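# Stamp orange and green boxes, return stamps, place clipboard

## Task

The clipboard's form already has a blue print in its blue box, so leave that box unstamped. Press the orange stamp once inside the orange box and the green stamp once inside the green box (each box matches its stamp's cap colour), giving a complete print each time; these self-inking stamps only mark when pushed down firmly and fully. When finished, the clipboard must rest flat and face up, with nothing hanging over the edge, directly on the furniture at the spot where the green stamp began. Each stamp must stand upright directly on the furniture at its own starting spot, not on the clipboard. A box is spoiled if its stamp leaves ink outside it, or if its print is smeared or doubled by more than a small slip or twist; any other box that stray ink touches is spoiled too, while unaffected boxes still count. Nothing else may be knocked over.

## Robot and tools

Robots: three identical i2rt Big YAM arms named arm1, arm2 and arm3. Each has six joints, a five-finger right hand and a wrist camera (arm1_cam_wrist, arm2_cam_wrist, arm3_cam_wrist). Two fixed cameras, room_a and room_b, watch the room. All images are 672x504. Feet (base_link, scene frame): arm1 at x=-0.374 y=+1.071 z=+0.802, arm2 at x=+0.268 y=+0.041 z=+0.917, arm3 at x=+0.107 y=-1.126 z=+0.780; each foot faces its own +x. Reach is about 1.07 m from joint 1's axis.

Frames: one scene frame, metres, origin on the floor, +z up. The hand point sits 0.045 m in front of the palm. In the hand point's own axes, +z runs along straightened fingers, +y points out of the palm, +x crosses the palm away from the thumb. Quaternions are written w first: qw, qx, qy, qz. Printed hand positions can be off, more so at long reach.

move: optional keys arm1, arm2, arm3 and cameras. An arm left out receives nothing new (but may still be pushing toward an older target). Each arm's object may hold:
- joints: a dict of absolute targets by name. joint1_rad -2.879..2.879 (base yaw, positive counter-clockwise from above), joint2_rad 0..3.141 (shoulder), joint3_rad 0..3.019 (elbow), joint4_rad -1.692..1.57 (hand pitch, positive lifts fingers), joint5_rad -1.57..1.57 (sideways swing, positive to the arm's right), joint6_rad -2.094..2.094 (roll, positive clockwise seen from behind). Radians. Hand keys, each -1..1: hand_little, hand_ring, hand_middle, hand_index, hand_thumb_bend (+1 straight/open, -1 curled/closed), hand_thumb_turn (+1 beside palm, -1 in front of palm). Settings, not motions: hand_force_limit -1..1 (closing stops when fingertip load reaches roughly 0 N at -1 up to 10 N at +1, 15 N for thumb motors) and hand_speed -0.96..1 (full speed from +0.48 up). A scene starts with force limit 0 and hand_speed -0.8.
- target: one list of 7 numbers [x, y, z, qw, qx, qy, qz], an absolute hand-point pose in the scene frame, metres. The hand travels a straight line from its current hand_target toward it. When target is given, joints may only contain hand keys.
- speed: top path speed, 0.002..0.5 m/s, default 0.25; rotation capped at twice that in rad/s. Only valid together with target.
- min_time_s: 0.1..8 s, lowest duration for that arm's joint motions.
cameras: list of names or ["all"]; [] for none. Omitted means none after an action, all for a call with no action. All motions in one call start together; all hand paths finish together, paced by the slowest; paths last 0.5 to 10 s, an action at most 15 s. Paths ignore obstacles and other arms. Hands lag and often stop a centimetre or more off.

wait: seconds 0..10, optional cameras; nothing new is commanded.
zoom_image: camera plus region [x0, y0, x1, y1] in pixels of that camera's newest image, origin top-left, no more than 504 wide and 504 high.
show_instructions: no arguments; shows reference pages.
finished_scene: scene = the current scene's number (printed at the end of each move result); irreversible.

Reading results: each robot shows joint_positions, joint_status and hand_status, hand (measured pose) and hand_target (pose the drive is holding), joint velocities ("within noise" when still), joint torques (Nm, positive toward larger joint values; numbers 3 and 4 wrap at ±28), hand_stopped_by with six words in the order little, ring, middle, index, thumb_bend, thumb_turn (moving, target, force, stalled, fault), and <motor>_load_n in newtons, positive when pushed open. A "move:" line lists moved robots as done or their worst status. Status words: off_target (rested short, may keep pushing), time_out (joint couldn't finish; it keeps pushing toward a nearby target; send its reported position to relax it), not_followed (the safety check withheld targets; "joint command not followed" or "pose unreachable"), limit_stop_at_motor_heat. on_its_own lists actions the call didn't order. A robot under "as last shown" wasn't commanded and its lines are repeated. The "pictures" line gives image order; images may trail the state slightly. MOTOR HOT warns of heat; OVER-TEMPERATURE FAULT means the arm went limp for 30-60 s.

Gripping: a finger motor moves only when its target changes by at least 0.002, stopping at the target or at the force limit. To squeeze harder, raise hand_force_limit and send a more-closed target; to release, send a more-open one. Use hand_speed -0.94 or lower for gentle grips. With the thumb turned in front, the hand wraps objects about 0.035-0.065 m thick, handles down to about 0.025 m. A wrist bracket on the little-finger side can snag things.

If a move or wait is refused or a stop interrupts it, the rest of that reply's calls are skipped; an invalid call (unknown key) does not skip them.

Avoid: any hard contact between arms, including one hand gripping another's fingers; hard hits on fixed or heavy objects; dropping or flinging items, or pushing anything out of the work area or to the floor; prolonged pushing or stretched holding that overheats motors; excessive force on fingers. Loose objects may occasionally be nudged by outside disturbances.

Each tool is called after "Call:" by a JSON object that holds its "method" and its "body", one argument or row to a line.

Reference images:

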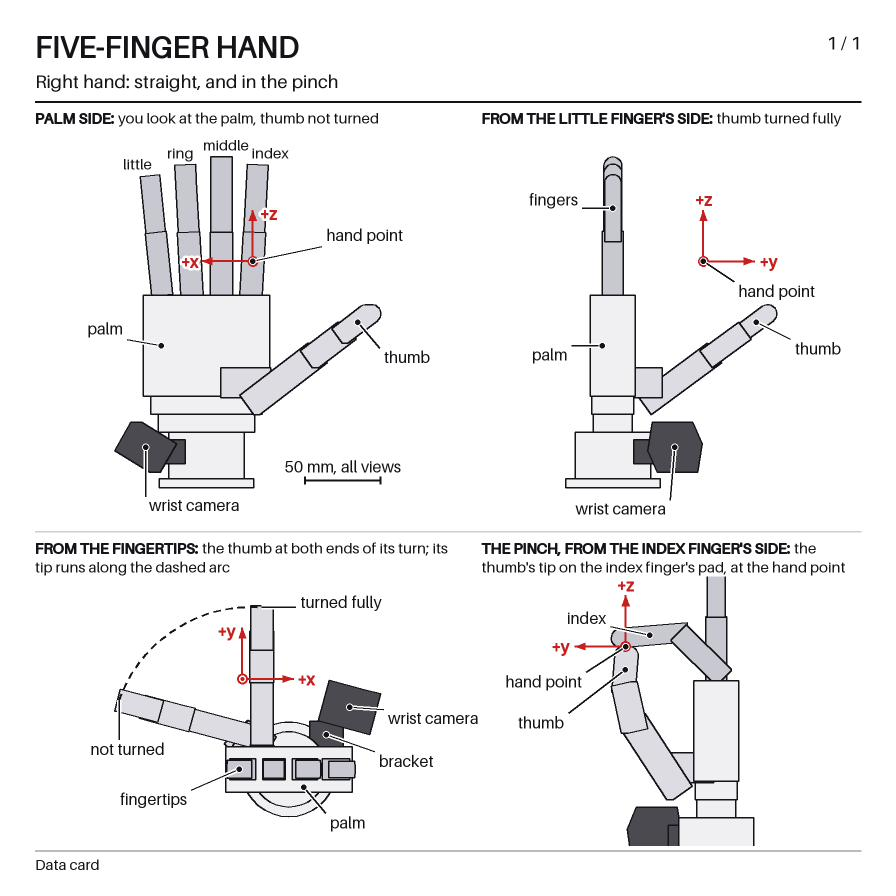

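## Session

Scene 1 solved. Now scene 2.

Call:
{"method": "move", "body": {
  "cameras": ["all"]
}}

Scene clock: 0.00 s.
Joint torques (N m): no reading
Heat: arm1: hottest joint3_rad 41 °C; arm2: hottest joint3_rad 31 °C; arm3: hottest joint3_rad 36 °C.
Joint velocities: within noise
arm1.joint_positions: joint1_rad=+0.573 joint2_rad=+0.616 joint3_rad=+1.323 joint4_rad=-1.405 joint5_rad=+0.075 joint6_rad=-0.846 hand_little=+1.000 hand_ring=+1.000 hand_middle=+1.000 hand_index=+1.000 hand_thumb_turn=+1.000 hand_thumb_bend=+1.000 hand_force_limit=+0.000 hand_speed=-0.800
arm1.joint_status: not commanded
arm1.hand_stopped_by: target,target,target,target,target,target
arm1.little_load_n: 0.0
arm1.ring_load_n: 0.0
arm1.middle_load_n: 0.0
arm1.index_load_n: 0.0
arm1.thumb_bend_load_n: 0.0
arm1.thumb_turn_load_n: 0.0
arm1.hand: x=-0.5002 y=+0.9049 z=+1.2363 quat_wxyz=(+0.283, +0.161, -0.891, +0.317) (m; scene frame)
arm1.hand_target: x=-0.5001 y=+0.9051 z=+1.2451 quat_wxyz=(+0.289, +0.160, -0.886, +0.325) (m; scene frame)
arm1.hand_status: not commanded
arm2.joint_positions: joint1_rad=-0.581 joint2_rad=+0.638 joint3_rad=+1.384 joint4_rad=-1.635 joint5_rad=+0.166 joint6_rad=-0.916 hand_little=+1.000 hand_ring=+1.000 hand_middle=+1.000 hand_index=+1.000 hand_thumb_turn=+1.000 hand_thumb_bend=+1.000 hand_force_limit=+0.000 hand_speed=-0.800
arm2.joint_status: not commanded
arm2.hand_stopped_by: target,target,target,target,target,target
arm2.little_load_n: 0.0
arm2.ring_load_n: 0.0
arm2.middle_load_n: 0.0
arm2.index_load_n: 0.0
arm2.thumb_bend_load_n: 0.0
arm2.thumb_turn_load_n: 0.0
arm2.hand: x=+0.1468 y=+0.1560 z=+1.3463 quat_wxyz=(+0.340, -0.495, -0.799, -0.038) (m; scene frame)
arm2.hand_target: x=+0.1464 y=+0.1561 z=+1.3540 quat_wxyz=(+0.350, -0.494, -0.795, -0.036) (m; scene frame)
arm2.hand_status: not commanded
arm3.joint_positions: joint1_rad=-0.707 joint2_rad=+0.623 joint3_rad=+1.325 joint4_rad=-1.315 joint5_rad=+0.235 joint6_rad=-0.972 hand_little=+1.000 hand_ring=+1.000 hand_middle=+1.000 hand_index=+1.000 hand_thumb_turn=+1.000 hand_thumb_bend=+1.000 hand_force_limit=+0.000 hand_speed=-0.800
arm3.joint_status: not commanded
arm3.hand_stopped_by: target,target,target,target,target,target
arm3.little_load_n: -0.5
arm3.ring_load_n: 0.0
arm3.middle_load_n: 0.0
arm3.index_load_n: 0.0
arm3.thumb_bend_load_n: 0.0
arm3.thumb_turn_load_n: 0.0
arm3.hand: x=+0.0147 y=-0.9104 z=+1.2368 quat_wxyz=(-0.441, +0.619, +0.631, +0.155) (m; scene frame)
arm3.hand_target: x=+0.0148 y=-0.9104 z=+1.2504 quat_wxyz=(-0.456, +0.615, +0.624, +0.156) (m; scene frame)
arm3.hand_status: not commanded
pictures: arm1_cam_wrist, arm2_cam_wrist, arm3_cam_wrist, room_a, room_b
camera_calibration:
arm1_cam_wrist: T_world_to_cam=[[-0.681291, 0.670896, -0.292814, -0.584998], [0.731175, 0.604565, -0.316047, 0.214836], [-0.0350095, -0.429418, -0.902427, 1.60212], [0, 0, 0, 1]] pos_world=[-0.499547, 0.950571, 1.3424]
arm2_cam_wrist: T_world_to_cam=[[0.70401, 0.70247, -0.10443, -0.0763485], [0.69154, -0.711548, -0.124389, 0.171398], [-0.161687, 0.0153537, -0.986723, 1.46276], [0, 0, 0, 1]] pos_world=[0.17173, 0.153132, 1.45668]
arm3_cam_wrist: T_world_to_cam=[[0.923875, 0.37449, -0.0788202, 0.41691], [0.316927, -0.864142, -0.390916, -0.313053], [-0.214506, 0.336177, -0.917045, 1.55887], [0, 0, 0, 1]] pos_world=[0.0484296, -0.950707, 1.34004]

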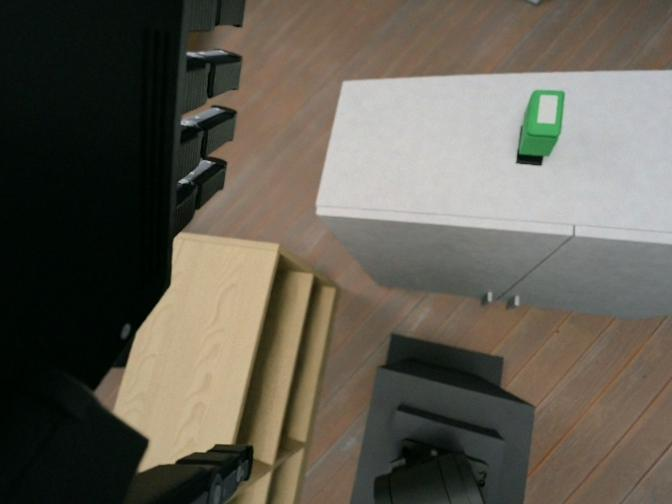

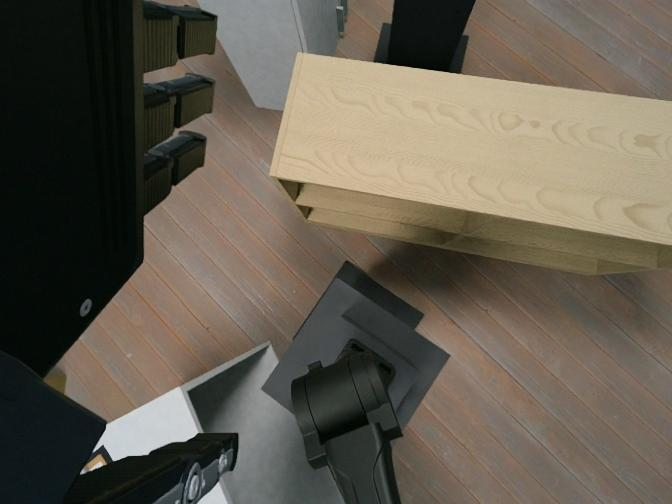

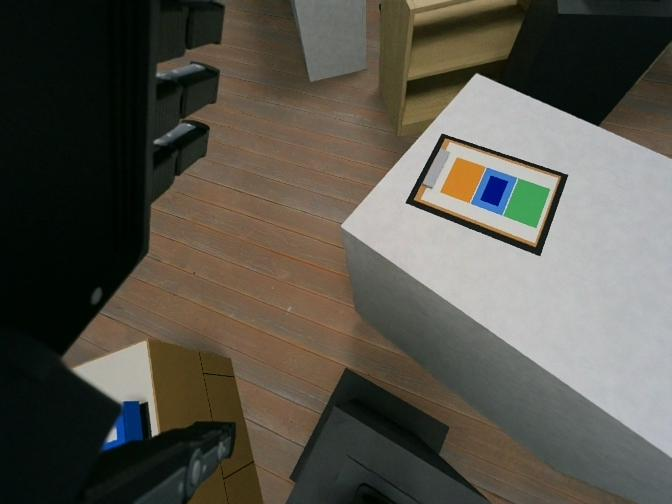

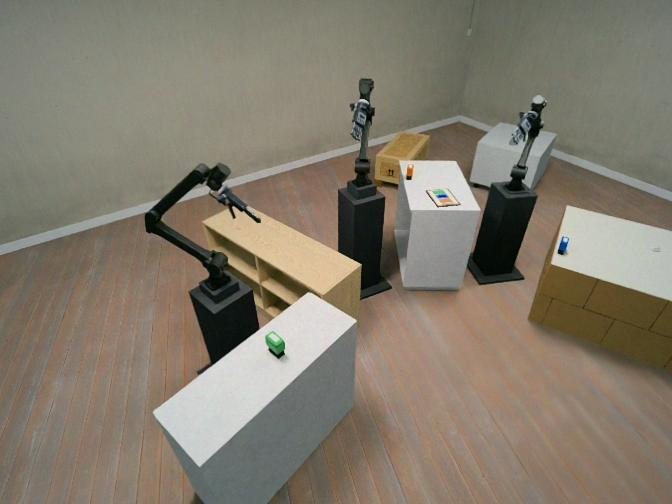

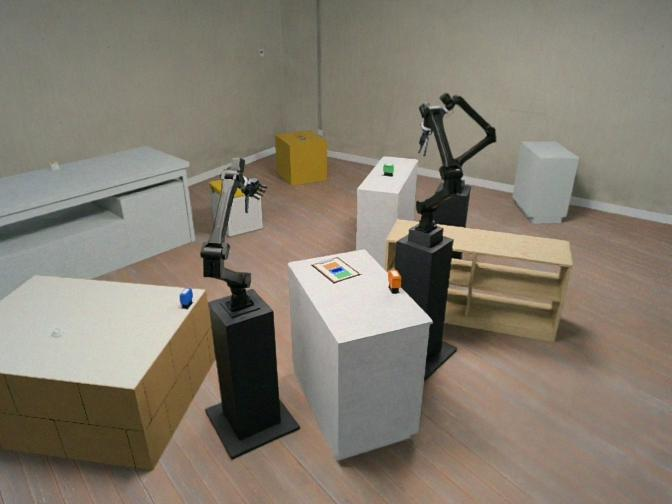

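Call:
{"method": "zoom_image", "body": {
  "camera": "room_b",
  "region": [280, 235, 440, 355]
}}

Call:
{"method": "zoom_image", "body": {
  "camera": "room_a",
  "region": [380, 150, 500, 240]
}}

Call:
{"method": "zoom_image", "body": {
  "camera": "arm1_cam_wrist",
  "region": [460, 60, 620, 200]
}}

Scaled by 3.150 from the camera's 672x504 image, which has a finer 960x720 frame.

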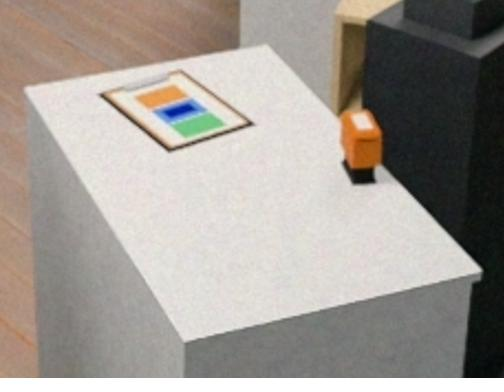

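Scaled by 4.200 from the camera's 672x504 image, which has a finer 960x720 frame.

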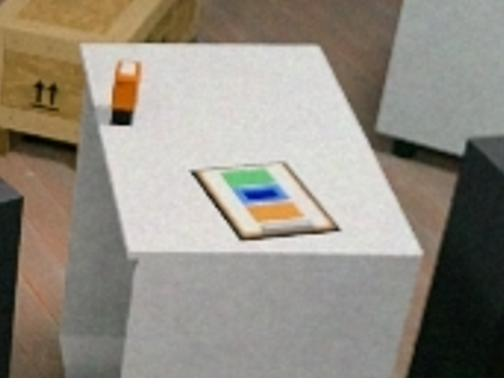

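Scaled by 3.150 from the camera's 672x504 image, which has a finer 960x720 frame.

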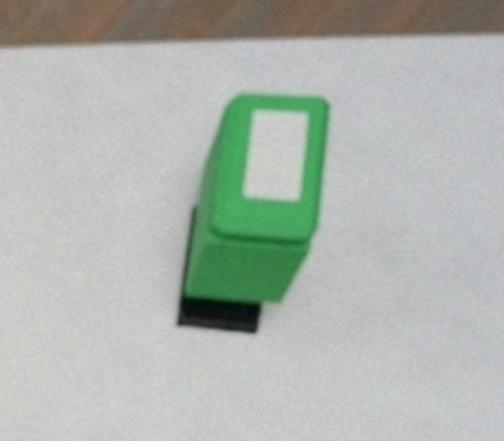

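Call:
{"method": "move", "body": {
  "arm3": {"joints": {"joint1_rad": -1.45}, "min_time_s": 2.5},
  "arm2": {"joints": {"joint1_rad": 1.2}, "min_time_s": 3},
  "cameras": ["arm3_cam_wrist", "arm2_cam_wrist"]
}}

Scene clock: 79.00 s.
Joint torques (N m): arm1=[-0.85 3.25 9.94 2.09 -0.14 0.02] | arm2=[2.32 1.67 8.95 1.72 0.18 -0.01] | arm3=[-0.62 2.14 9.62 2.15 0.33 -0.06]
Heat: arm1: hottest joint3_rad 46 °C; arm2: hottest joint3_rad 35 °C; arm3: hottest joint3_rad 45 °C.
move: arm2 done; arm3 done
Joint velocities: within noise
arm1: as last shown
arm2.joint_positions: joint1_rad=+1.191 joint2_rad=+0.638 joint3_rad=+1.384 joint4_rad=-1.635 joint5_rad=+0.166 joint6_rad=-0.916 hand_little=+1.000 hand_ring=+1.000 hand_middle=+1.000 hand_index=+1.000 hand_thumb_turn=+1.000 hand_thumb_bend=+1.000 hand_force_limit=+0.000 hand_speed=-0.800
arm2.joint_status: all done
arm2.hand_stopped_by: target,target,target,target,target,target
arm2.little_load_n: 0.0
arm2.ring_load_n: 0.0
arm2.middle_load_n: 0.0
arm2.index_load_n: 0.0
arm2.thumb_bend_load_n: 0.0
arm2.thumb_turn_load_n: 0.0
arm2.hand: x=+0.1760 y=-0.1011 z=+1.3453 quat_wxyz=(+0.240, +0.304, -0.890, +0.240) (m; scene frame)
arm2.hand_target: x=+0.1772 y=-0.1023 z=+1.3530 quat_wxyz=(+0.244, +0.306, -0.885, +0.250) (m; scene frame)
arm2.hand_status: not commanded
arm3.joint_positions: joint1_rad=-1.436 joint2_rad=+0.623 joint3_rad=+1.325 joint4_rad=-1.315 joint5_rad=+0.235 joint6_rad=-0.972 hand_little=+1.000 hand_ring=+1.000 hand_middle=+1.000 hand_index=+1.000 hand_thumb_turn=+1.000 hand_thumb_bend=+1.000 hand_force_limit=+0.000 hand_speed=-0.800
arm3.joint_status: all done
arm3.hand_stopped_by: target,target,target,target,target,target
arm3.little_load_n: 0.0
arm3.ring_load_n: 0.0
arm3.middle_load_n: -0.5
arm3.index_load_n: 0.0
arm3.thumb_bend_load_n: 0.0
arm3.thumb_turn_load_n: 0.0
arm3.hand: x=+0.1808 y=-0.9037 z=+1.2369 quat_wxyz=(-0.357, +0.803, +0.370, +0.303) (m; scene frame)
arm3.hand_target: x=+0.1839 y=-0.9049 z=+1.2505 quat_wxyz=(-0.367, +0.799, +0.359, +0.312) (m; scene frame)
arm3.hand_status: not commanded
pictures: arm2_cam_wrist, arm3_cam_wrist
camera_calibration:
arm2_cam_wrist: T_world_to_cam=[[-0.82782, 0.549666, -0.112165, 0.348154], [0.560344, 0.819787, -0.11817, 0.137657], [0.0269968, -0.160675, -0.986638, 1.41933], [0, 0, 0, 1]] pos_world=[0.172757, -0.076168, 1.45568]
arm3_cam_wrist: T_world_to_cam=[[0.938687, -0.336113, -0.0767772, -0.386415], [-0.338403, -0.855613, -0.391675, -0.232804], [0.0659558, 0.393642, -0.916895, 1.59341], [0, 0, 0, 1]] pos_world=[0.178846, -0.956304, 1.34014]

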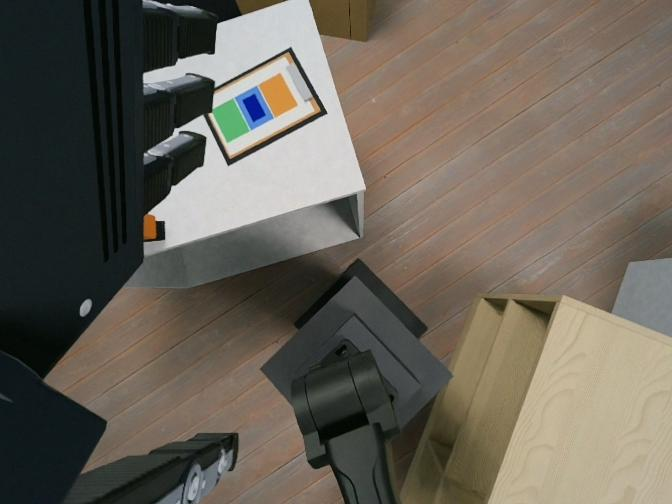

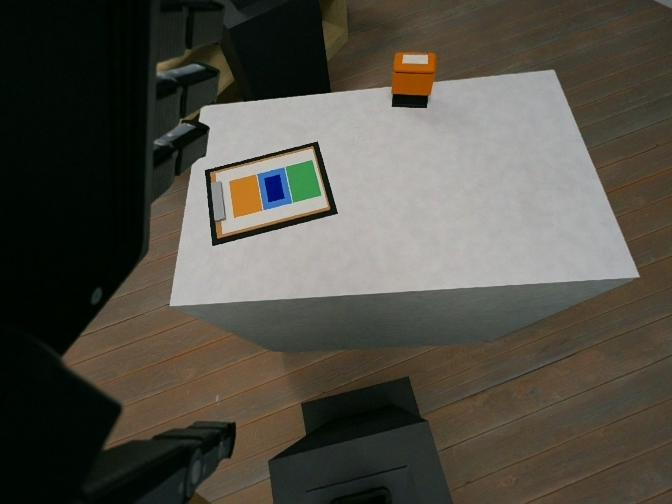

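Call:
{"method": "zoom_image", "body": {
  "camera": "arm3_cam_wrist",
  "region": [360, 30, 480, 130]
}}

Call:
{"method": "zoom_image", "body": {
  "camera": "arm3_cam_wrist",
  "region": [190, 130, 350, 260]
}}

Scaled by 4.200 from the camera's 672x504 image, which has a finer 960x720 frame.

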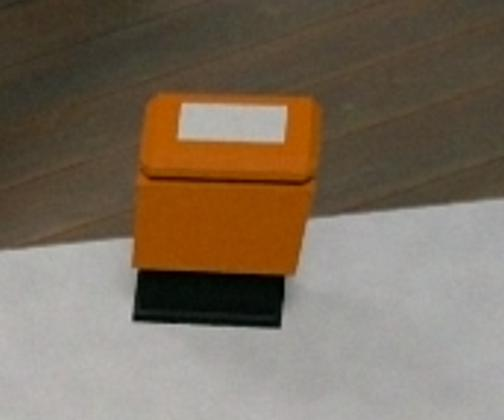

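Scaled by 3.150 from the camera's 672x504 image, which has a finer 960x720 frame.

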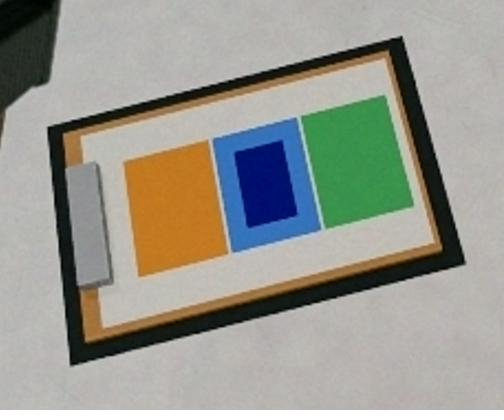

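Call:
{"method": "move", "body": {
  "arm2": {"target": [0.46, -0.443, 1.0, 0.1447, 0.7705, -0.1886, 0.5913], "speed": 0.3, "joints": {"hand_thumb_turn": -1.0, "hand_thumb_bend": 1.0, "hand_speed": -0.2}},
  "cameras": ["arm2_cam_wrist", "room_b"]
}}

Scene clock: 204.03 s.
Joint torques (N m): arm1=[-0.62 4.31 10.14 1.99 -0.11 0.06] | arm2=[0.73 -7.47 8.8 2.36 -0.32 -0.17] | arm3=[-0.67 2.14 9.63 2.15 0.33 -0.06]
Heat: arm1: hottest joint3_rad 48 °C; arm2: hottest joint3_rad 36 °C; arm3: hottest joint3_rad 48 °C.
move: arm2 off_target
Joint velocities: within noise
arm1, arm3: as last shown
arm1.thumb_bend_load_n: 0.5
arm2.joint_positions: joint1_rad=+1.572 joint2_rad=+1.505 joint3_rad=+0.510 joint4_rad=+0.551 joint5_rad=-0.867 joint6_rad=-1.892 hand_little=+1.000 hand_ring=+1.000 hand_middle=+1.000 hand_index=+1.000 hand_thumb_turn=-1.000 hand_thumb_bend=+1.000 hand_force_limit=+0.000 hand_speed=-0.200
arm2.joint_status: all done
arm2.hand_stopped_by: target,target,target,target,target,target
arm2.little_load_n: 0.0
arm2.ring_load_n: 0.0
arm2.middle_load_n: 0.0
arm2.index_load_n: 0.0
arm2.thumb_bend_load_n: 0.0
arm2.thumb_turn_load_n: 0.5
arm2.hand: x=+0.4613 y=-0.4261 z=+0.9915 quat_wxyz=(+0.129, +0.774, -0.198, +0.587) (m; scene frame)
arm2.hand_target: x=+0.4596 y=-0.4423 z=+1.0002 quat_wxyz=(+0.145, +0.771, -0.189, +0.591) (m; scene frame)
arm2.hand_status: off_target (0.019 m and 2.1 deg from the pose sent, 0.563 m and 109.2 deg at the start)
arm3.middle_load_n: 0.0
pictures: arm2_cam_wrist, room_b
camera_calibration:
arm2_cam_wrist: T_world_to_cam=[[-0.372517, -0.897054, 0.237748, -0.450152], [-0.756972, 0.145509, -0.637041, 1.03718], [0.536866, -0.417277, -0.73325, 0.414604], [0, 0, 0, 1]] pos_world=[0.39484, -0.381726, 1.07176]

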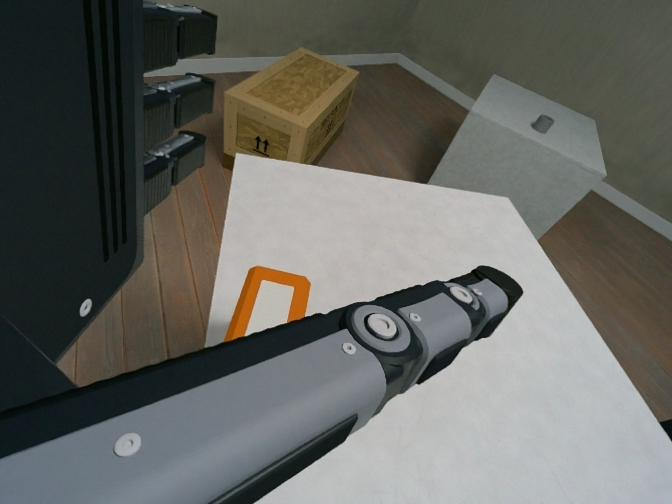

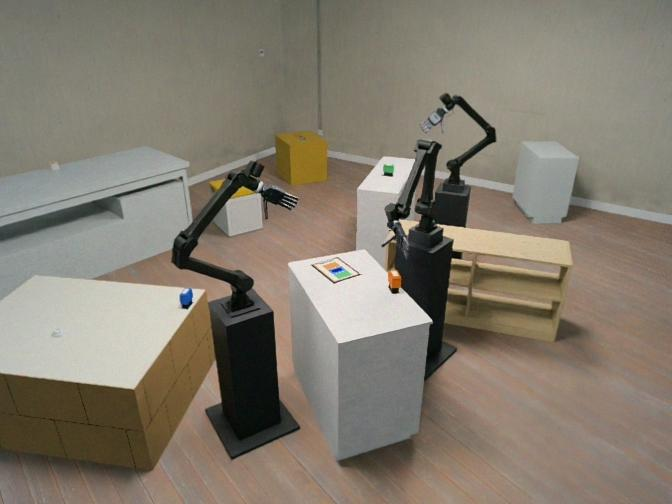

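Call:
{"method": "zoom_image", "body": {
  "camera": "arm2_cam_wrist",
  "region": [190, 230, 350, 360]
}}

Scaled by 3.150 from the camera's 672x504 image, which has a finer 960x720 frame.

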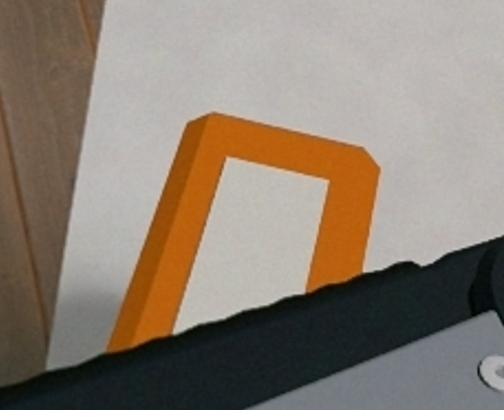

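Call:
{"method": "move", "body": {
  "arm2": {"target": [0.478, -0.462, 0.92, 0.1447, 0.7705, -0.1886, 0.5913], "speed": 0.15},
  "cameras": ["arm2_cam_wrist", "room_b"]
}}

Call:
{"method": "zoom_image", "body": {
  "camera": "arm2_cam_wrist",
  "region": [190, 200, 350, 360]
}}

Scene clock: 230.97 s.
Joint torques (N m): arm1=[-0.67 3.19 9.99 2.28 -0.11 0.03] | arm2=[2.55 -9.82 6.01 2.4 -0.07 0.09] | arm3=[-0.62 2.14 9.65 2.15 0.33 -0.06]
Heat: arm1: hottest joint3_rad 48 °C; arm2: hottest joint3_rad 37 °C; arm3: hottest joint3_rad 48 °C.
move: arm2 done
Joint velocities: within noise
arm1, arm3: as last shown
arm1.thumb_bend_load_n: 0.0
arm1.thumb_turn_load_n: -0.5
arm2.joint_positions: joint1_rad=+1.591 joint2_rad=+1.826 joint3_rad=+0.562 joint4_rad=+0.846 joint5_rad=-0.840 joint6_rad=-1.892 hand_little=+1.000 hand_ring=+1.000 hand_middle=+1.000 hand_index=+1.000 hand_thumb_turn=-1.000 hand_thumb_bend=+1.000 hand_force_limit=+0.000 hand_speed=-0.200
arm2.joint_status: not commanded
arm2.hand_stopped_by: target,target,target,target,target,target
arm2.little_load_n: 0.5
arm2.ring_load_n: 0.0
arm2.middle_load_n: 0.0
arm2.index_load_n: 0.0
arm2.thumb_bend_load_n: 0.0
arm2.thumb_turn_load_n: 0.0
arm2.hand: x=+0.4718 y=-0.4540 z=+0.9196 quat_wxyz=(+0.143, +0.773, -0.192, +0.587) (m; scene frame)
arm2.hand_target: x=+0.4779 y=-0.4617 z=+0.9201 quat_wxyz=(+0.145, +0.771, -0.189, +0.591) (m; scene frame)
arm2.hand_status: done (0.010 m and 0.7 deg from the pose sent, 0.082 m and 2.1 deg at the start)
arm3.middle_load_n: -0.5
pictures: arm2_cam_wrist, room_b
camera_calibration:
arm2_cam_wrist: T_world_to_cam=[[-0.376925, -0.88727, 0.265856, -0.473515], [-0.760048, 0.13223, -0.636272, 0.998182], [0.529391, -0.44189, -0.724208, 0.328583], [0, 0, 0, 1]] pos_world=[0.406237, -0.406928, 0.998965]

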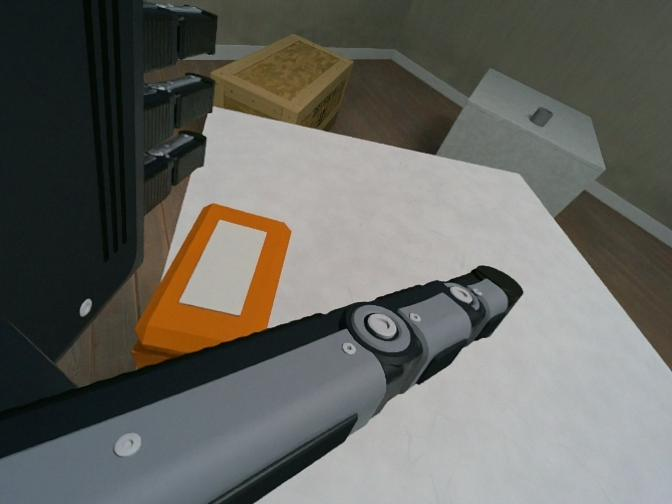

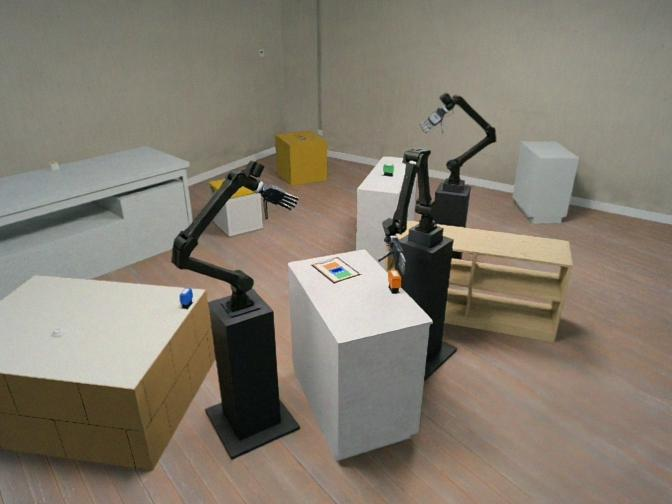

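Scaled by 3.150 from the camera's 672x504 image, which has a finer 960x720 frame.

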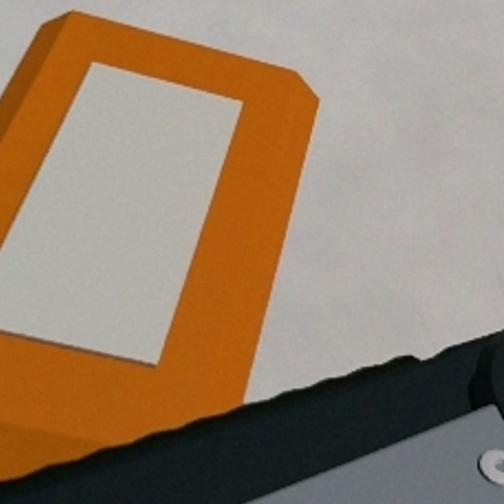

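Call:
{"method": "move", "body": {
  "arm2": {"target": [0.487, -0.443, 0.92, 0.1447, 0.7705, -0.1886, 0.5913], "speed": 0.1},
  "cameras": ["arm2_cam_wrist"]
}}

Call:
{"method": "zoom_image", "body": {
  "camera": "arm2_cam_wrist",
  "region": [170, 180, 350, 360]
}}

Scene clock: 247.10 s.
Joint torques (N m): arm1=[-0.62 3.37 9.95 2.11 -0.11 0] | arm2=[2.43 -10.75 3.74 2.44 -0.05 0.1] | arm3=[-0.67 2.2 9.65 2.15 0.33 -0.06]
Heat: arm1: hottest joint3_rad 48 °C; arm2: hottest joint3_rad 35 °C; arm3: hottest joint3_rad 48 °C.
move: arm2 done
Joint velocities: within noise
arm1, arm3: as last shown
arm1.thumb_turn_load_n: 0.0
arm2.joint_positions: joint1_rad=+1.627 joint2_rad=+1.826 joint3_rad=+0.540 joint4_rad=+0.893 joint5_rad=-0.807 joint6_rad=-1.873 hand_little=+1.000 hand_ring=+1.000 hand_middle=+1.000 hand_index=+1.000 hand_thumb_turn=-1.000 hand_thumb_bend=+1.000 hand_force_limit=+0.000 hand_speed=-0.200
arm2.joint_status: not commanded
arm2.hand_stopped_by: target,target,target,target,target,target
arm2.little_load_n: 0.0
arm2.ring_load_n: 0.0
arm2.middle_load_n: 0.0
arm2.index_load_n: 0.0
arm2.thumb_bend_load_n: 0.0
arm2.thumb_turn_load_n: 0.5
arm2.hand: x=+0.4832 y=-0.4447 z=+0.9205 quat_wxyz=(+0.147, +0.772, -0.189, +0.589) (m; scene frame)
arm2.hand_target: x=+0.4869 y=-0.4431 z=+0.9201 quat_wxyz=(+0.145, +0.771, -0.189, +0.591) (m; scene frame)
arm2.hand_status: done (0.004 m and 0.4 deg from the pose sent, 0.019 m and 0.7 deg at the start)
arm3.middle_load_n: 0.0
pictures: arm2_cam_wrist
camera_calibration:
arm2_cam_wrist: T_world_to_cam=[[-0.376587, -0.884877, 0.274182, -0.467885], [-0.759191, 0.125189, -0.638715, 1.00492], [0.53086, -0.448688, -0.718935, 0.318704], [0, 0, 0, 1]] pos_world=[0.417537, -0.396827, 0.99927]

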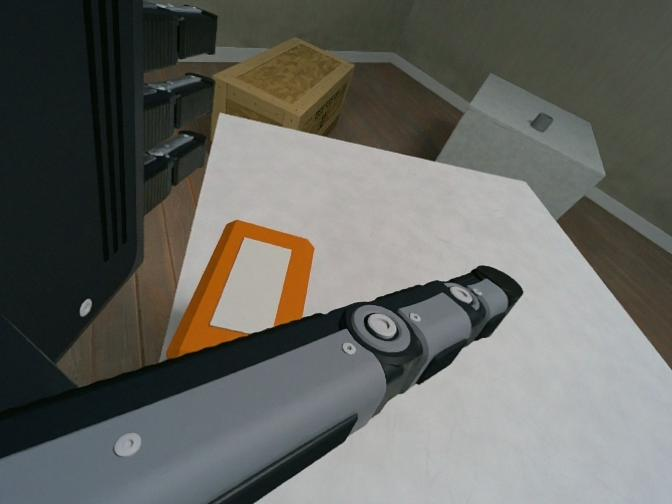

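Scaled by 2.800 from the camera's 672x504 image, which has a finer 960x720 frame.

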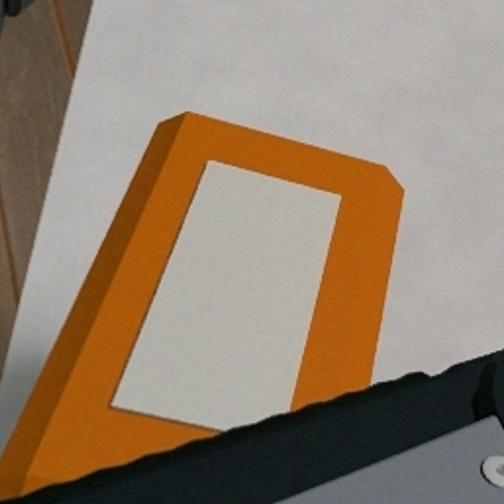

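Call:
{"method": "move", "body": {
  "arm2": {"target": [0.4795, -0.434, 0.90, 0.1447, 0.7705, -0.1886, 0.5913], "speed": 0.1},
  "cameras": ["arm2_cam_wrist"]
}}

Call:
{"method": "zoom_image", "body": {
  "camera": "arm2_cam_wrist",
  "region": [170, 180, 350, 360]
}}

Scene clock: 263.50 s.
Joint torques (N m): arm1=[-0.03 4.25 9.89 2.1 -0.1 0.07] | arm2=[1.08 -9.58 3.22 2.43 -0.28 0.01] | arm3=[-0.56 2.14 9.63 2.14 0.33 -0.07]
Heat: arm1: hottest joint3_rad 48 °C; arm2: hottest joint3_rad 34 °C; arm3: hottest joint3_rad 48 °C.
move: arm2 done
Joint velocities: within noise
arm1, arm3: as last shown
arm1.index_load_n: 0.5
arm2.joint_positions: joint1_rad=+1.627 joint2_rad=+1.878 joint3_rad=+0.516 joint4_rad=+0.976 joint5_rad=-0.814 joint6_rad=-1.872 hand_little=+1.000 hand_ring=+1.000 hand_middle=+1.000 hand_index=+1.000 hand_thumb_turn=-1.000 hand_thumb_bend=+1.000 hand_force_limit=+0.000 hand_speed=-0.200
arm2.joint_status: not commanded
arm2.hand_stopped_by: target,target,target,target,target,target
arm2.little_load_n: 0.0
arm2.ring_load_n: 0.0
arm2.middle_load_n: 0.0
arm2.index_load_n: 0.0
arm2.thumb_bend_load_n: 0.0
arm2.thumb_turn_load_n: 0.5
arm2.hand: x=+0.4822 y=-0.4346 z=+0.9064 quat_wxyz=(+0.147, +0.771, -0.185, +0.592) (m; scene frame)
arm2.hand_target: x=+0.4794 y=-0.4339 z=+0.9000 quat_wxyz=(+0.145, +0.771, -0.189, +0.591) (m; scene frame)
arm2.hand_status: done (0.007 m and 0.5 deg from the pose sent, 0.023 m and 0.4 deg at the start)
pictures: arm2_cam_wrist
camera_calibration:
arm2_cam_wrist: T_world_to_cam=[[-0.37201, -0.885659, 0.27788, -0.461401], [-0.757089, 0.1163, -0.642876, 0.992764], [0.537052, -0.449537, -0.713787, 0.305604], [0, 0, 0, 1]] pos_world=[0.41584, -0.386722, 0.984575]

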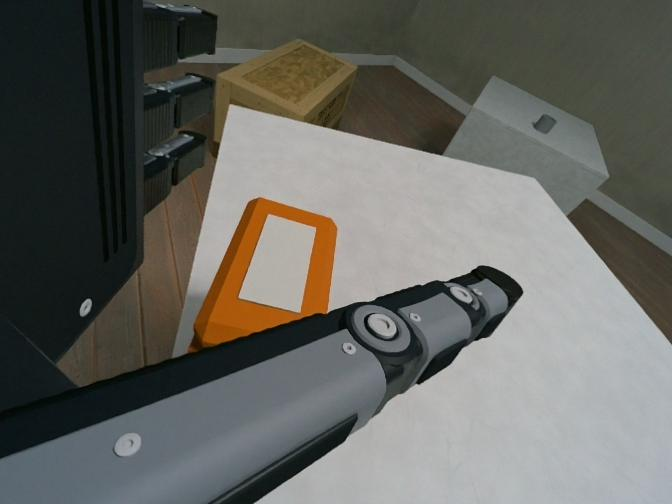

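Scaled by 2.800 from the camera's 672x504 image, which has a finer 960x720 frame.

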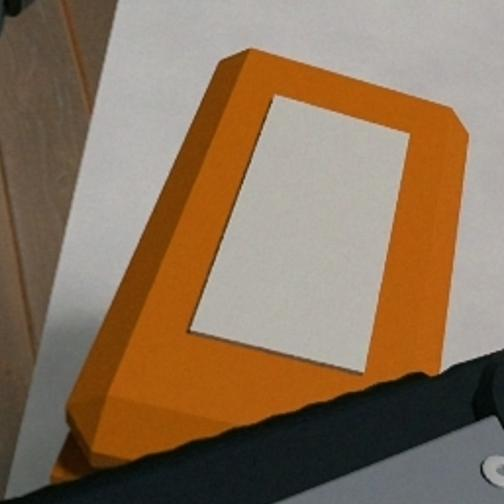

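Call:
{"method": "move", "body": {
  "arm2": {"target": [0.476, -0.443, 0.83, 0.1447, 0.7705, -0.1886, 0.5913], "speed": 0.1},
  "cameras": ["arm2_cam_wrist", "room_b"]
}}

Call:
{"method": "zoom_image", "body": {
  "camera": "arm2_cam_wrist",
  "region": [140, 30, 390, 280]
}}

Scene clock: 278.27 s.
Joint torques (N m): arm1=[-0.56 3.66 10.07 1.99 -0.14 0.03] | arm2=[0.79 -10.93 2.54 2.47 -0.29 -0.11] | arm3=[-0.62 2.08 9.62 2.15 0.33 -0.07]
Heat: arm1: hottest joint3_rad 48 °C; arm2: hottest joint3_rad 33 °C; arm3: hottest joint3_rad 48 °C.
move: arm2 done
Joint velocities: within noise
arm1, arm3: as last shown
arm1.index_load_n: 0.0
arm2.joint_positions: joint1_rad=+1.614 joint2_rad=+2.151 joint3_rad=+0.578 joint4_rad=+1.168 joint5_rad=-0.829 joint6_rad=-1.872 hand_little=+1.000 hand_ring=+1.000 hand_middle=+1.000 hand_index=+1.000 hand_thumb_turn=-1.000 hand_thumb_bend=+1.000 hand_force_limit=+0.000 hand_speed=-0.200
arm2.joint_status: not commanded
arm2.hand_stopped_by: target,target,target,target,target,target
arm2.little_load_n: 0.0
arm2.ring_load_n: 0.0
arm2.middle_load_n: 0.0
arm2.index_load_n: 0.0
arm2.thumb_bend_load_n: 0.0
arm2.thumb_turn_load_n: 0.5
arm2.hand: x=+0.4792 y=-0.4383 z=+0.8335 quat_wxyz=(+0.139, +0.772, -0.190, +0.591) (m; scene frame)
arm2.hand_target: x=+0.4758 y=-0.4430 z=+0.8301 quat_wxyz=(+0.145, +0.771, -0.189, +0.591) (m; scene frame)
arm2.hand_status: done (0.007 m and 0.7 deg from the pose sent, 0.077 m and 0.5 deg at the start)
pictures: arm2_cam_wrist, room_b
camera_calibration:
arm2_cam_wrist: T_world_to_cam=[[-0.372011, -0.89096, 0.260383, -0.433362], [-0.756224, 0.128239, -0.641623, 0.947781], [0.538269, -0.435598, -0.721471, 0.265444], [0, 0, 0, 1]] pos_world=[0.41264, -0.392023, 0.912468]

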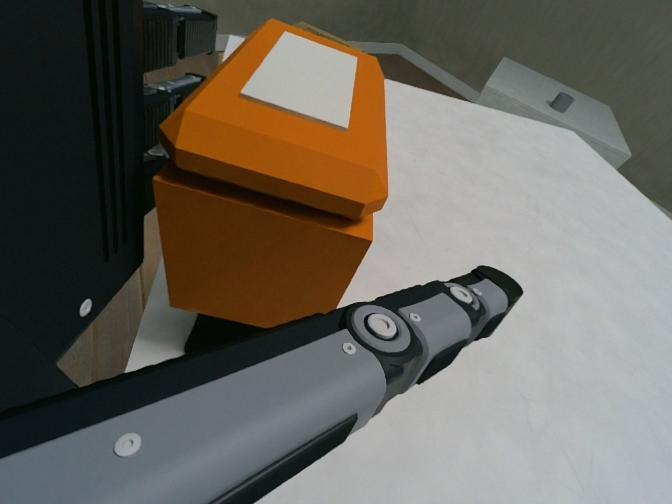

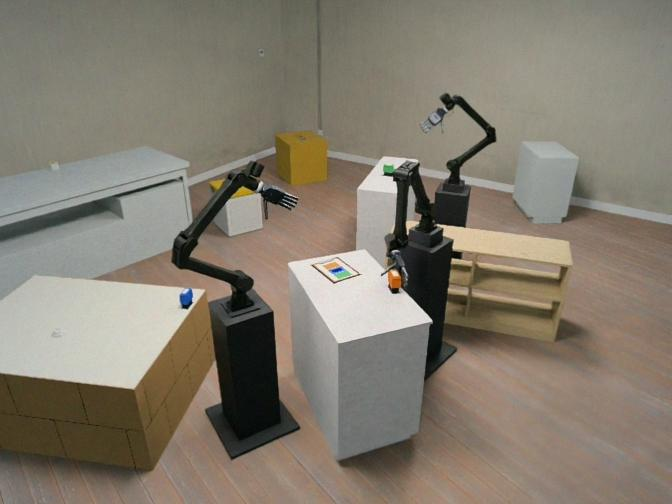

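Scaled by 2.016 from the camera's 672x504 image, which has a finer 960x720 frame.

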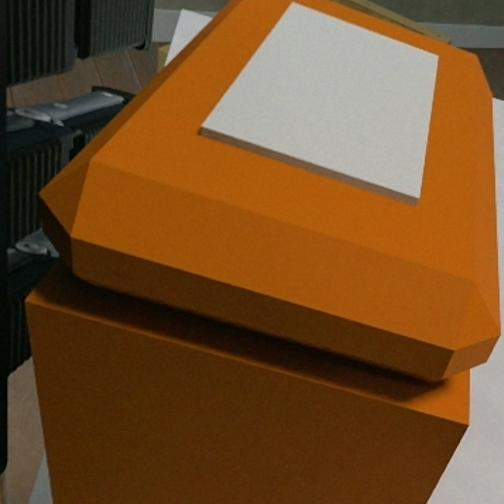

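Call:
{"method": "move", "body": {
  "arm2": {"joints": {"hand_little": 0.86, "hand_ring": 0.86, "hand_middle": 0.86, "hand_index": 0.86, "hand_force_limit": -0.7, "hand_speed": -0.9}},
  "cameras": []
}}

Call:
{"method": "move", "body": {
  "arm2": {"joints": {"hand_thumb_bend": -0.5, "hand_force_limit": -0.4, "hand_speed": -0.84}},
  "cameras": ["arm2_cam_wrist"]
}}

Call:
{"method": "zoom_image", "body": {
  "camera": "arm2_cam_wrist",
  "region": [140, 30, 440, 330]
}}

Scene clock: 293.23 s.
Joint torques (N m): arm1=[-0.67 3.55 10.13 2.18 -0.13 0] | arm2=[0.85 -10.99 2.56 2.43 -0.28 -0.11] | arm3=[-0.62 2.08 9.63 2.14 0.33 -0.06]
Heat: arm1: hottest joint3_rad 48 °C; arm2: hottest joint3_rad 33 °C; arm3: hottest joint3_rad 48 °C.
move: arm2 done
Joint velocities: within noise
arm1, arm3: as last shown
arm1.index_load_n: 0.5
arm2.joint_positions: joint1_rad=+1.614 joint2_rad=+2.151 joint3_rad=+0.578 joint4_rad=+1.168 joint5_rad=-0.829 joint6_rad=-1.872 hand_little=+0.860 hand_ring=+0.860 hand_middle=+0.860 hand_index=+0.860 hand_thumb_turn=-1.000 hand_thumb_bend=+1.000 hand_force_limit=-0.700 hand_speed=-0.900
arm2.joint_status: all done
arm2.hand_stopped_by: target,target,target,target,target,target
arm2.little_load_n: 0.0
arm2.ring_load_n: 0.0
arm2.middle_load_n: 0.0
arm2.index_load_n: 0.0
arm2.thumb_bend_load_n: 0.0
arm2.thumb_turn_load_n: 0.5
arm2.hand: x=+0.4793 y=-0.4383 z=+0.8335 quat_wxyz=(+0.139, +0.772, -0.190, +0.591) (m; scene frame)
arm2.hand_target: x=+0.4759 y=-0.4430 z=+0.8301 quat_wxyz=(+0.145, +0.771, -0.189, +0.591) (m; scene frame)
arm2.hand_status: not commanded
pictures: none
No camera images: "cameras" was empty.

Scene clock: 299.47 s.
Joint torques (N m): arm1=[-0.21 3.72 10.25 2.03 -0.1 0.04] | arm2=[0.97 -10.99 2.58 2.41 -0.28 -0.1] | arm3=[-0.62 2.08 9.65 2.15 0.33 -0.07]
Heat: arm1: hottest joint3_rad 48 °C; arm2: hottest joint3_rad 33 °C; arm3: hottest joint3_rad 48 °C.
move: arm2 off_target
Joint velocities: within noise
arm1.joint_positions: joint1_rad=+0.573 joint2_rad=+0.616 joint3_rad=+1.323 joint4_rad=-1.405 joint5_rad=+0.075 joint6_rad=-0.846 hand_little=+1.000 hand_ring=+1.000 hand_middle=+1.000 hand_index=+1.000 hand_thumb_turn=+1.000 hand_thumb_bend=+1.000 hand_force_limit=+0.000 hand_speed=-0.800
arm1.joint_status: not commanded
arm1.hand_stopped_by: target,target,target,target,target,target
arm1.little_load_n: 0.0
arm1.ring_load_n: 0.0
arm1.middle_load_n: 0.0
arm1.index_load_n: 0.0
arm1.thumb_bend_load_n: 0.0
arm1.thumb_turn_load_n: -0.5
arm1.hand: x=-0.5002 y=+0.9049 z=+1.2363 quat_wxyz=(+0.283, +0.161, -0.891, +0.317) (m; scene frame)
arm1.hand_target: x=-0.5001 y=+0.9051 z=+1.2451 quat_wxyz=(+0.289, +0.160, -0.886, +0.325) (m; scene frame)
arm1.hand_status: not commanded
arm2.joint_positions: joint1_rad=+1.612 joint2_rad=+2.151 joint3_rad=+0.578 joint4_rad=+1.168 joint5_rad=-0.829 joint6_rad=-1.872 hand_little=+0.860 hand_ring=+0.860 hand_middle=+0.860 hand_index=+0.860 hand_thumb_turn=-1.000 hand_thumb_bend=+0.277 hand_force_limit=-0.400 hand_speed=-0.840
arm2.joint_status: hand_thumb_bend off_target (ended at +0.277, target -0.500); the others done
arm2.hand_stopped_by: target,target,target,target,force,target
arm2.little_load_n: 0.0
arm2.ring_load_n: 0.0
arm2.middle_load_n: 0.0
arm2.index_load_n: 0.5
arm2.thumb_bend_load_n: 5.0
arm2.thumb_turn_load_n: 2.0
arm2.hand: x=+0.4784 y=-0.4387 z=+0.8335 quat_wxyz=(+0.139, +0.772, -0.191, +0.590) (m; scene frame)
arm2.hand_target: x=+0.4759 y=-0.4429 z=+0.8301 quat_wxyz=(+0.145, +0.771, -0.189, +0.591) (m; scene frame)
arm2.hand_status: not commanded
arm3: as last shown
arm3.ring_load_n: 0.5
pictures: arm2_cam_wrist
camera_calibration:
arm2_cam_wrist: T_world_to_cam=[[-0.373427, -0.890399, 0.260273, -0.432935], [-0.755941, 0.129457, -0.641712, 0.947644], [0.537685, -0.436383, -0.721432, 0.265684], [0, 0, 0, 1]] pos_world=[0.411839, -0.392224, 0.912468]

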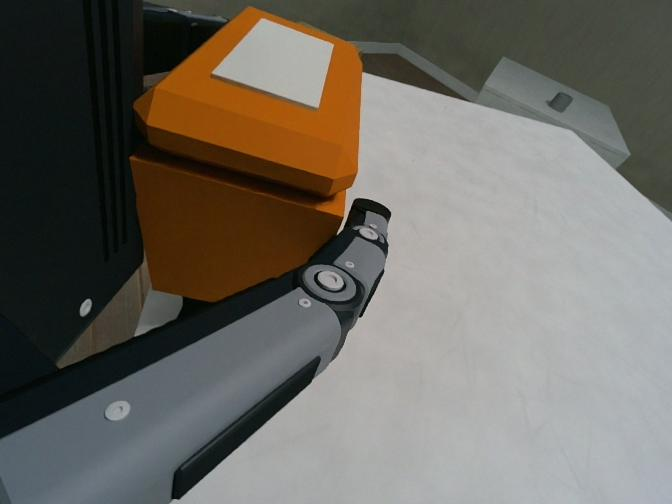

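Scaled by 1.680 from the camera's 672x504 image, which has a finer 960x720 frame.

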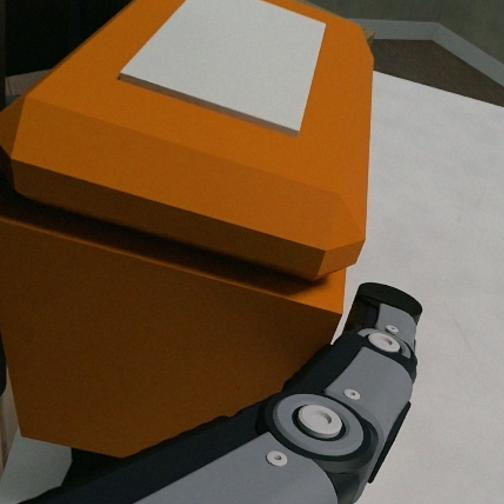

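Call:
{"method": "move", "body": {
  "arm2": {"joints": {"hand_thumb_bend": 1.0, "hand_speed": -0.6}},
  "cameras": []
}}

Call:
{"method": "move", "body": {
  "arm2": {"target": [0.488, -0.450, 0.83, 0.1447, 0.7705, -0.1886, 0.5913], "speed": 0.06},
  "cameras": ["arm2_cam_wrist"]
}}

Call:
{"method": "zoom_image", "body": {
  "camera": "arm2_cam_wrist",
  "region": [140, 0, 440, 300]
}}

Scene clock: 311.47 s.
Joint torques (N m): arm1=[-0.97 3.37 10.07 2.18 -0.13 0.07] | arm2=[0.97 -10.93 2.55 2.43 -0.27 -0.1] | arm3=[-0.62 2.08 9.62 2.13 0.32 -0.06]
Heat: arm1: hottest joint3_rad 48 °C; arm2: hottest joint3_rad 32 °C; arm3: hottest joint3_rad 48 °C.
move: arm2 done
Joint velocities: within noise
arm1: as last shown
arm1.thumb_turn_load_n: 0.0
arm2.joint_positions: joint1_rad=+1.612 joint2_rad=+2.151 joint3_rad=+0.578 joint4_rad=+1.168 joint5_rad=-0.829 joint6_rad=-1.872 hand_little=+0.860 hand_ring=+0.860 hand_middle=+0.860 hand_index=+0.860 hand_thumb_turn=-1.000 hand_thumb_bend=+1.000 hand_force_limit=-0.400 hand_speed=-0.600
arm2.joint_status: all done
arm2.hand_stopped_by: target,target,target,target,target,target
arm2.little_load_n: 0.0
arm2.ring_load_n: 0.0
arm2.middle_load_n: 0.0
arm2.index_load_n: 0.0
arm2.thumb_bend_load_n: 0.0
arm2.thumb_turn_load_n: 0.0
arm2.hand: x=+0.4784 y=-0.4387 z=+0.8335 quat_wxyz=(+0.139, +0.772, -0.191, +0.590) (m; scene frame)
arm2.hand_target: x=+0.4759 y=-0.4429 z=+0.8301 quat_wxyz=(+0.145, +0.771, -0.189, +0.591) (m; scene frame)
arm2.hand_status: not commanded
arm3.joint_positions: joint1_rad=-1.436 joint2_rad=+0.623 joint3_rad=+1.325 joint4_rad=-1.315 joint5_rad=+0.235 joint6_rad=-0.972 hand_little=+1.000 hand_ring=+1.000 hand_middle=+1.000 hand_index=+1.000 hand_thumb_turn=+1.000 hand_thumb_bend=+1.000 hand_force_limit=+0.000 hand_speed=-0.800
arm3.joint_status: not commanded
arm3.hand_stopped_by: target,target,target,target,target,target
arm3.little_load_n: 0.0
arm3.ring_load_n: 0.0
arm3.middle_load_n: 0.0
arm3.index_load_n: 0.0
arm3.thumb_bend_load_n: 0.0
arm3.thumb_turn_load_n: 0.0
arm3.hand: x=+0.1808 y=-0.9037 z=+1.2369 quat_wxyz=(-0.357, +0.803, +0.370, +0.303) (m; scene frame)
arm3.hand_target: x=+0.1839 y=-0.9049 z=+1.2505 quat_wxyz=(-0.367, +0.799, +0.359, +0.312) (m; scene frame)
arm3.hand_status: not commanded
pictures: none
No camera images: "cameras" was empty.

Scene clock: 312.47 s.
Joint torques (N m): arm1=[-0.79 3.31 10.13 2.17 -0.14 0.08] | arm2=[2.26 -10.99 2.92 2.03 -0.03 0.07] | arm3=[-0.62 2.14 9.62 2.15 0.33 -0.07]
Heat: arm1: hottest joint3_rad 48 °C; arm2: hottest joint3_rad 32 °C; arm3: hottest joint3_rad 48 °C.
move: arm2 done
Joint velocities: within noise
arm1, arm3: as last shown
arm2.joint_positions: joint1_rad=+1.624 joint2_rad=+2.152 joint3_rad=+0.602 joint4_rad=+1.168 joint5_rad=-0.810 joint6_rad=-1.872 hand_little=+0.860 hand_ring=+0.860 hand_middle=+0.860 hand_index=+0.860 hand_thumb_turn=-1.000 hand_thumb_bend=+1.000 hand_force_limit=-0.400 hand_speed=-0.600
arm2.joint_status: not commanded
arm2.hand_stopped_by: target,target,target,target,target,target
arm2.little_load_n: 0.0
arm2.ring_load_n: 0.0
arm2.middle_load_n: 0.0
arm2.index_load_n: 0.0
arm2.thumb_bend_load_n: 0.0
arm2.thumb_turn_load_n: 0.0
arm2.hand: x=+0.4839 y=-0.4495 z=+0.8378 quat_wxyz=(+0.150, +0.770, -0.186, +0.592) (m; scene frame)
arm2.hand_target: x=+0.4880 y=-0.4498 z=+0.8302 quat_wxyz=(+0.145, +0.771, -0.189, +0.591) (m; scene frame)
arm2.hand_status: done (0.009 m and 0.7 deg from the pose sent, 0.015 m and 0.7 deg at the start)
pictures: arm2_cam_wrist
camera_calibration:
arm2_cam_wrist: T_world_to_cam=[[-0.377787, -0.881942, 0.281878, -0.45379], [-0.756523, 0.118508, -0.643139, 0.952577], [0.533806, -0.456217, -0.711981, 0.246108], [0, 0, 0, 1]] pos_world=[0.417837, -0.400826, 0.915777]

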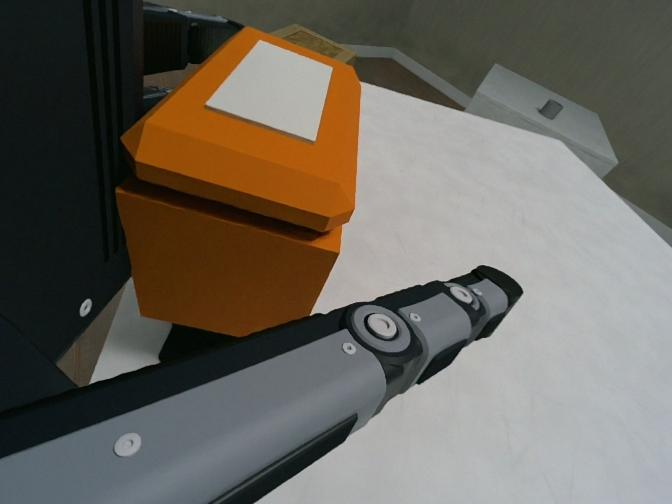

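Scaled by 1.680 from the camera's 672x504 image, which has a finer 960x720 frame.

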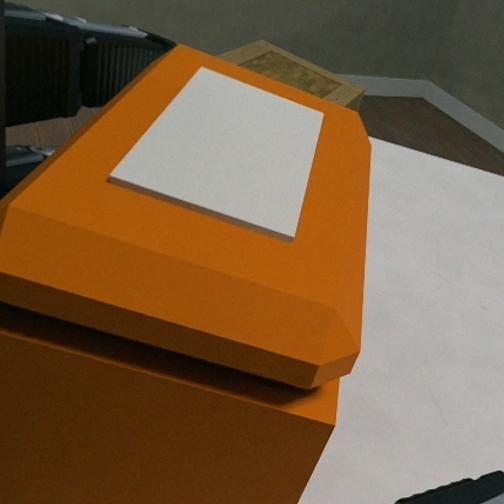

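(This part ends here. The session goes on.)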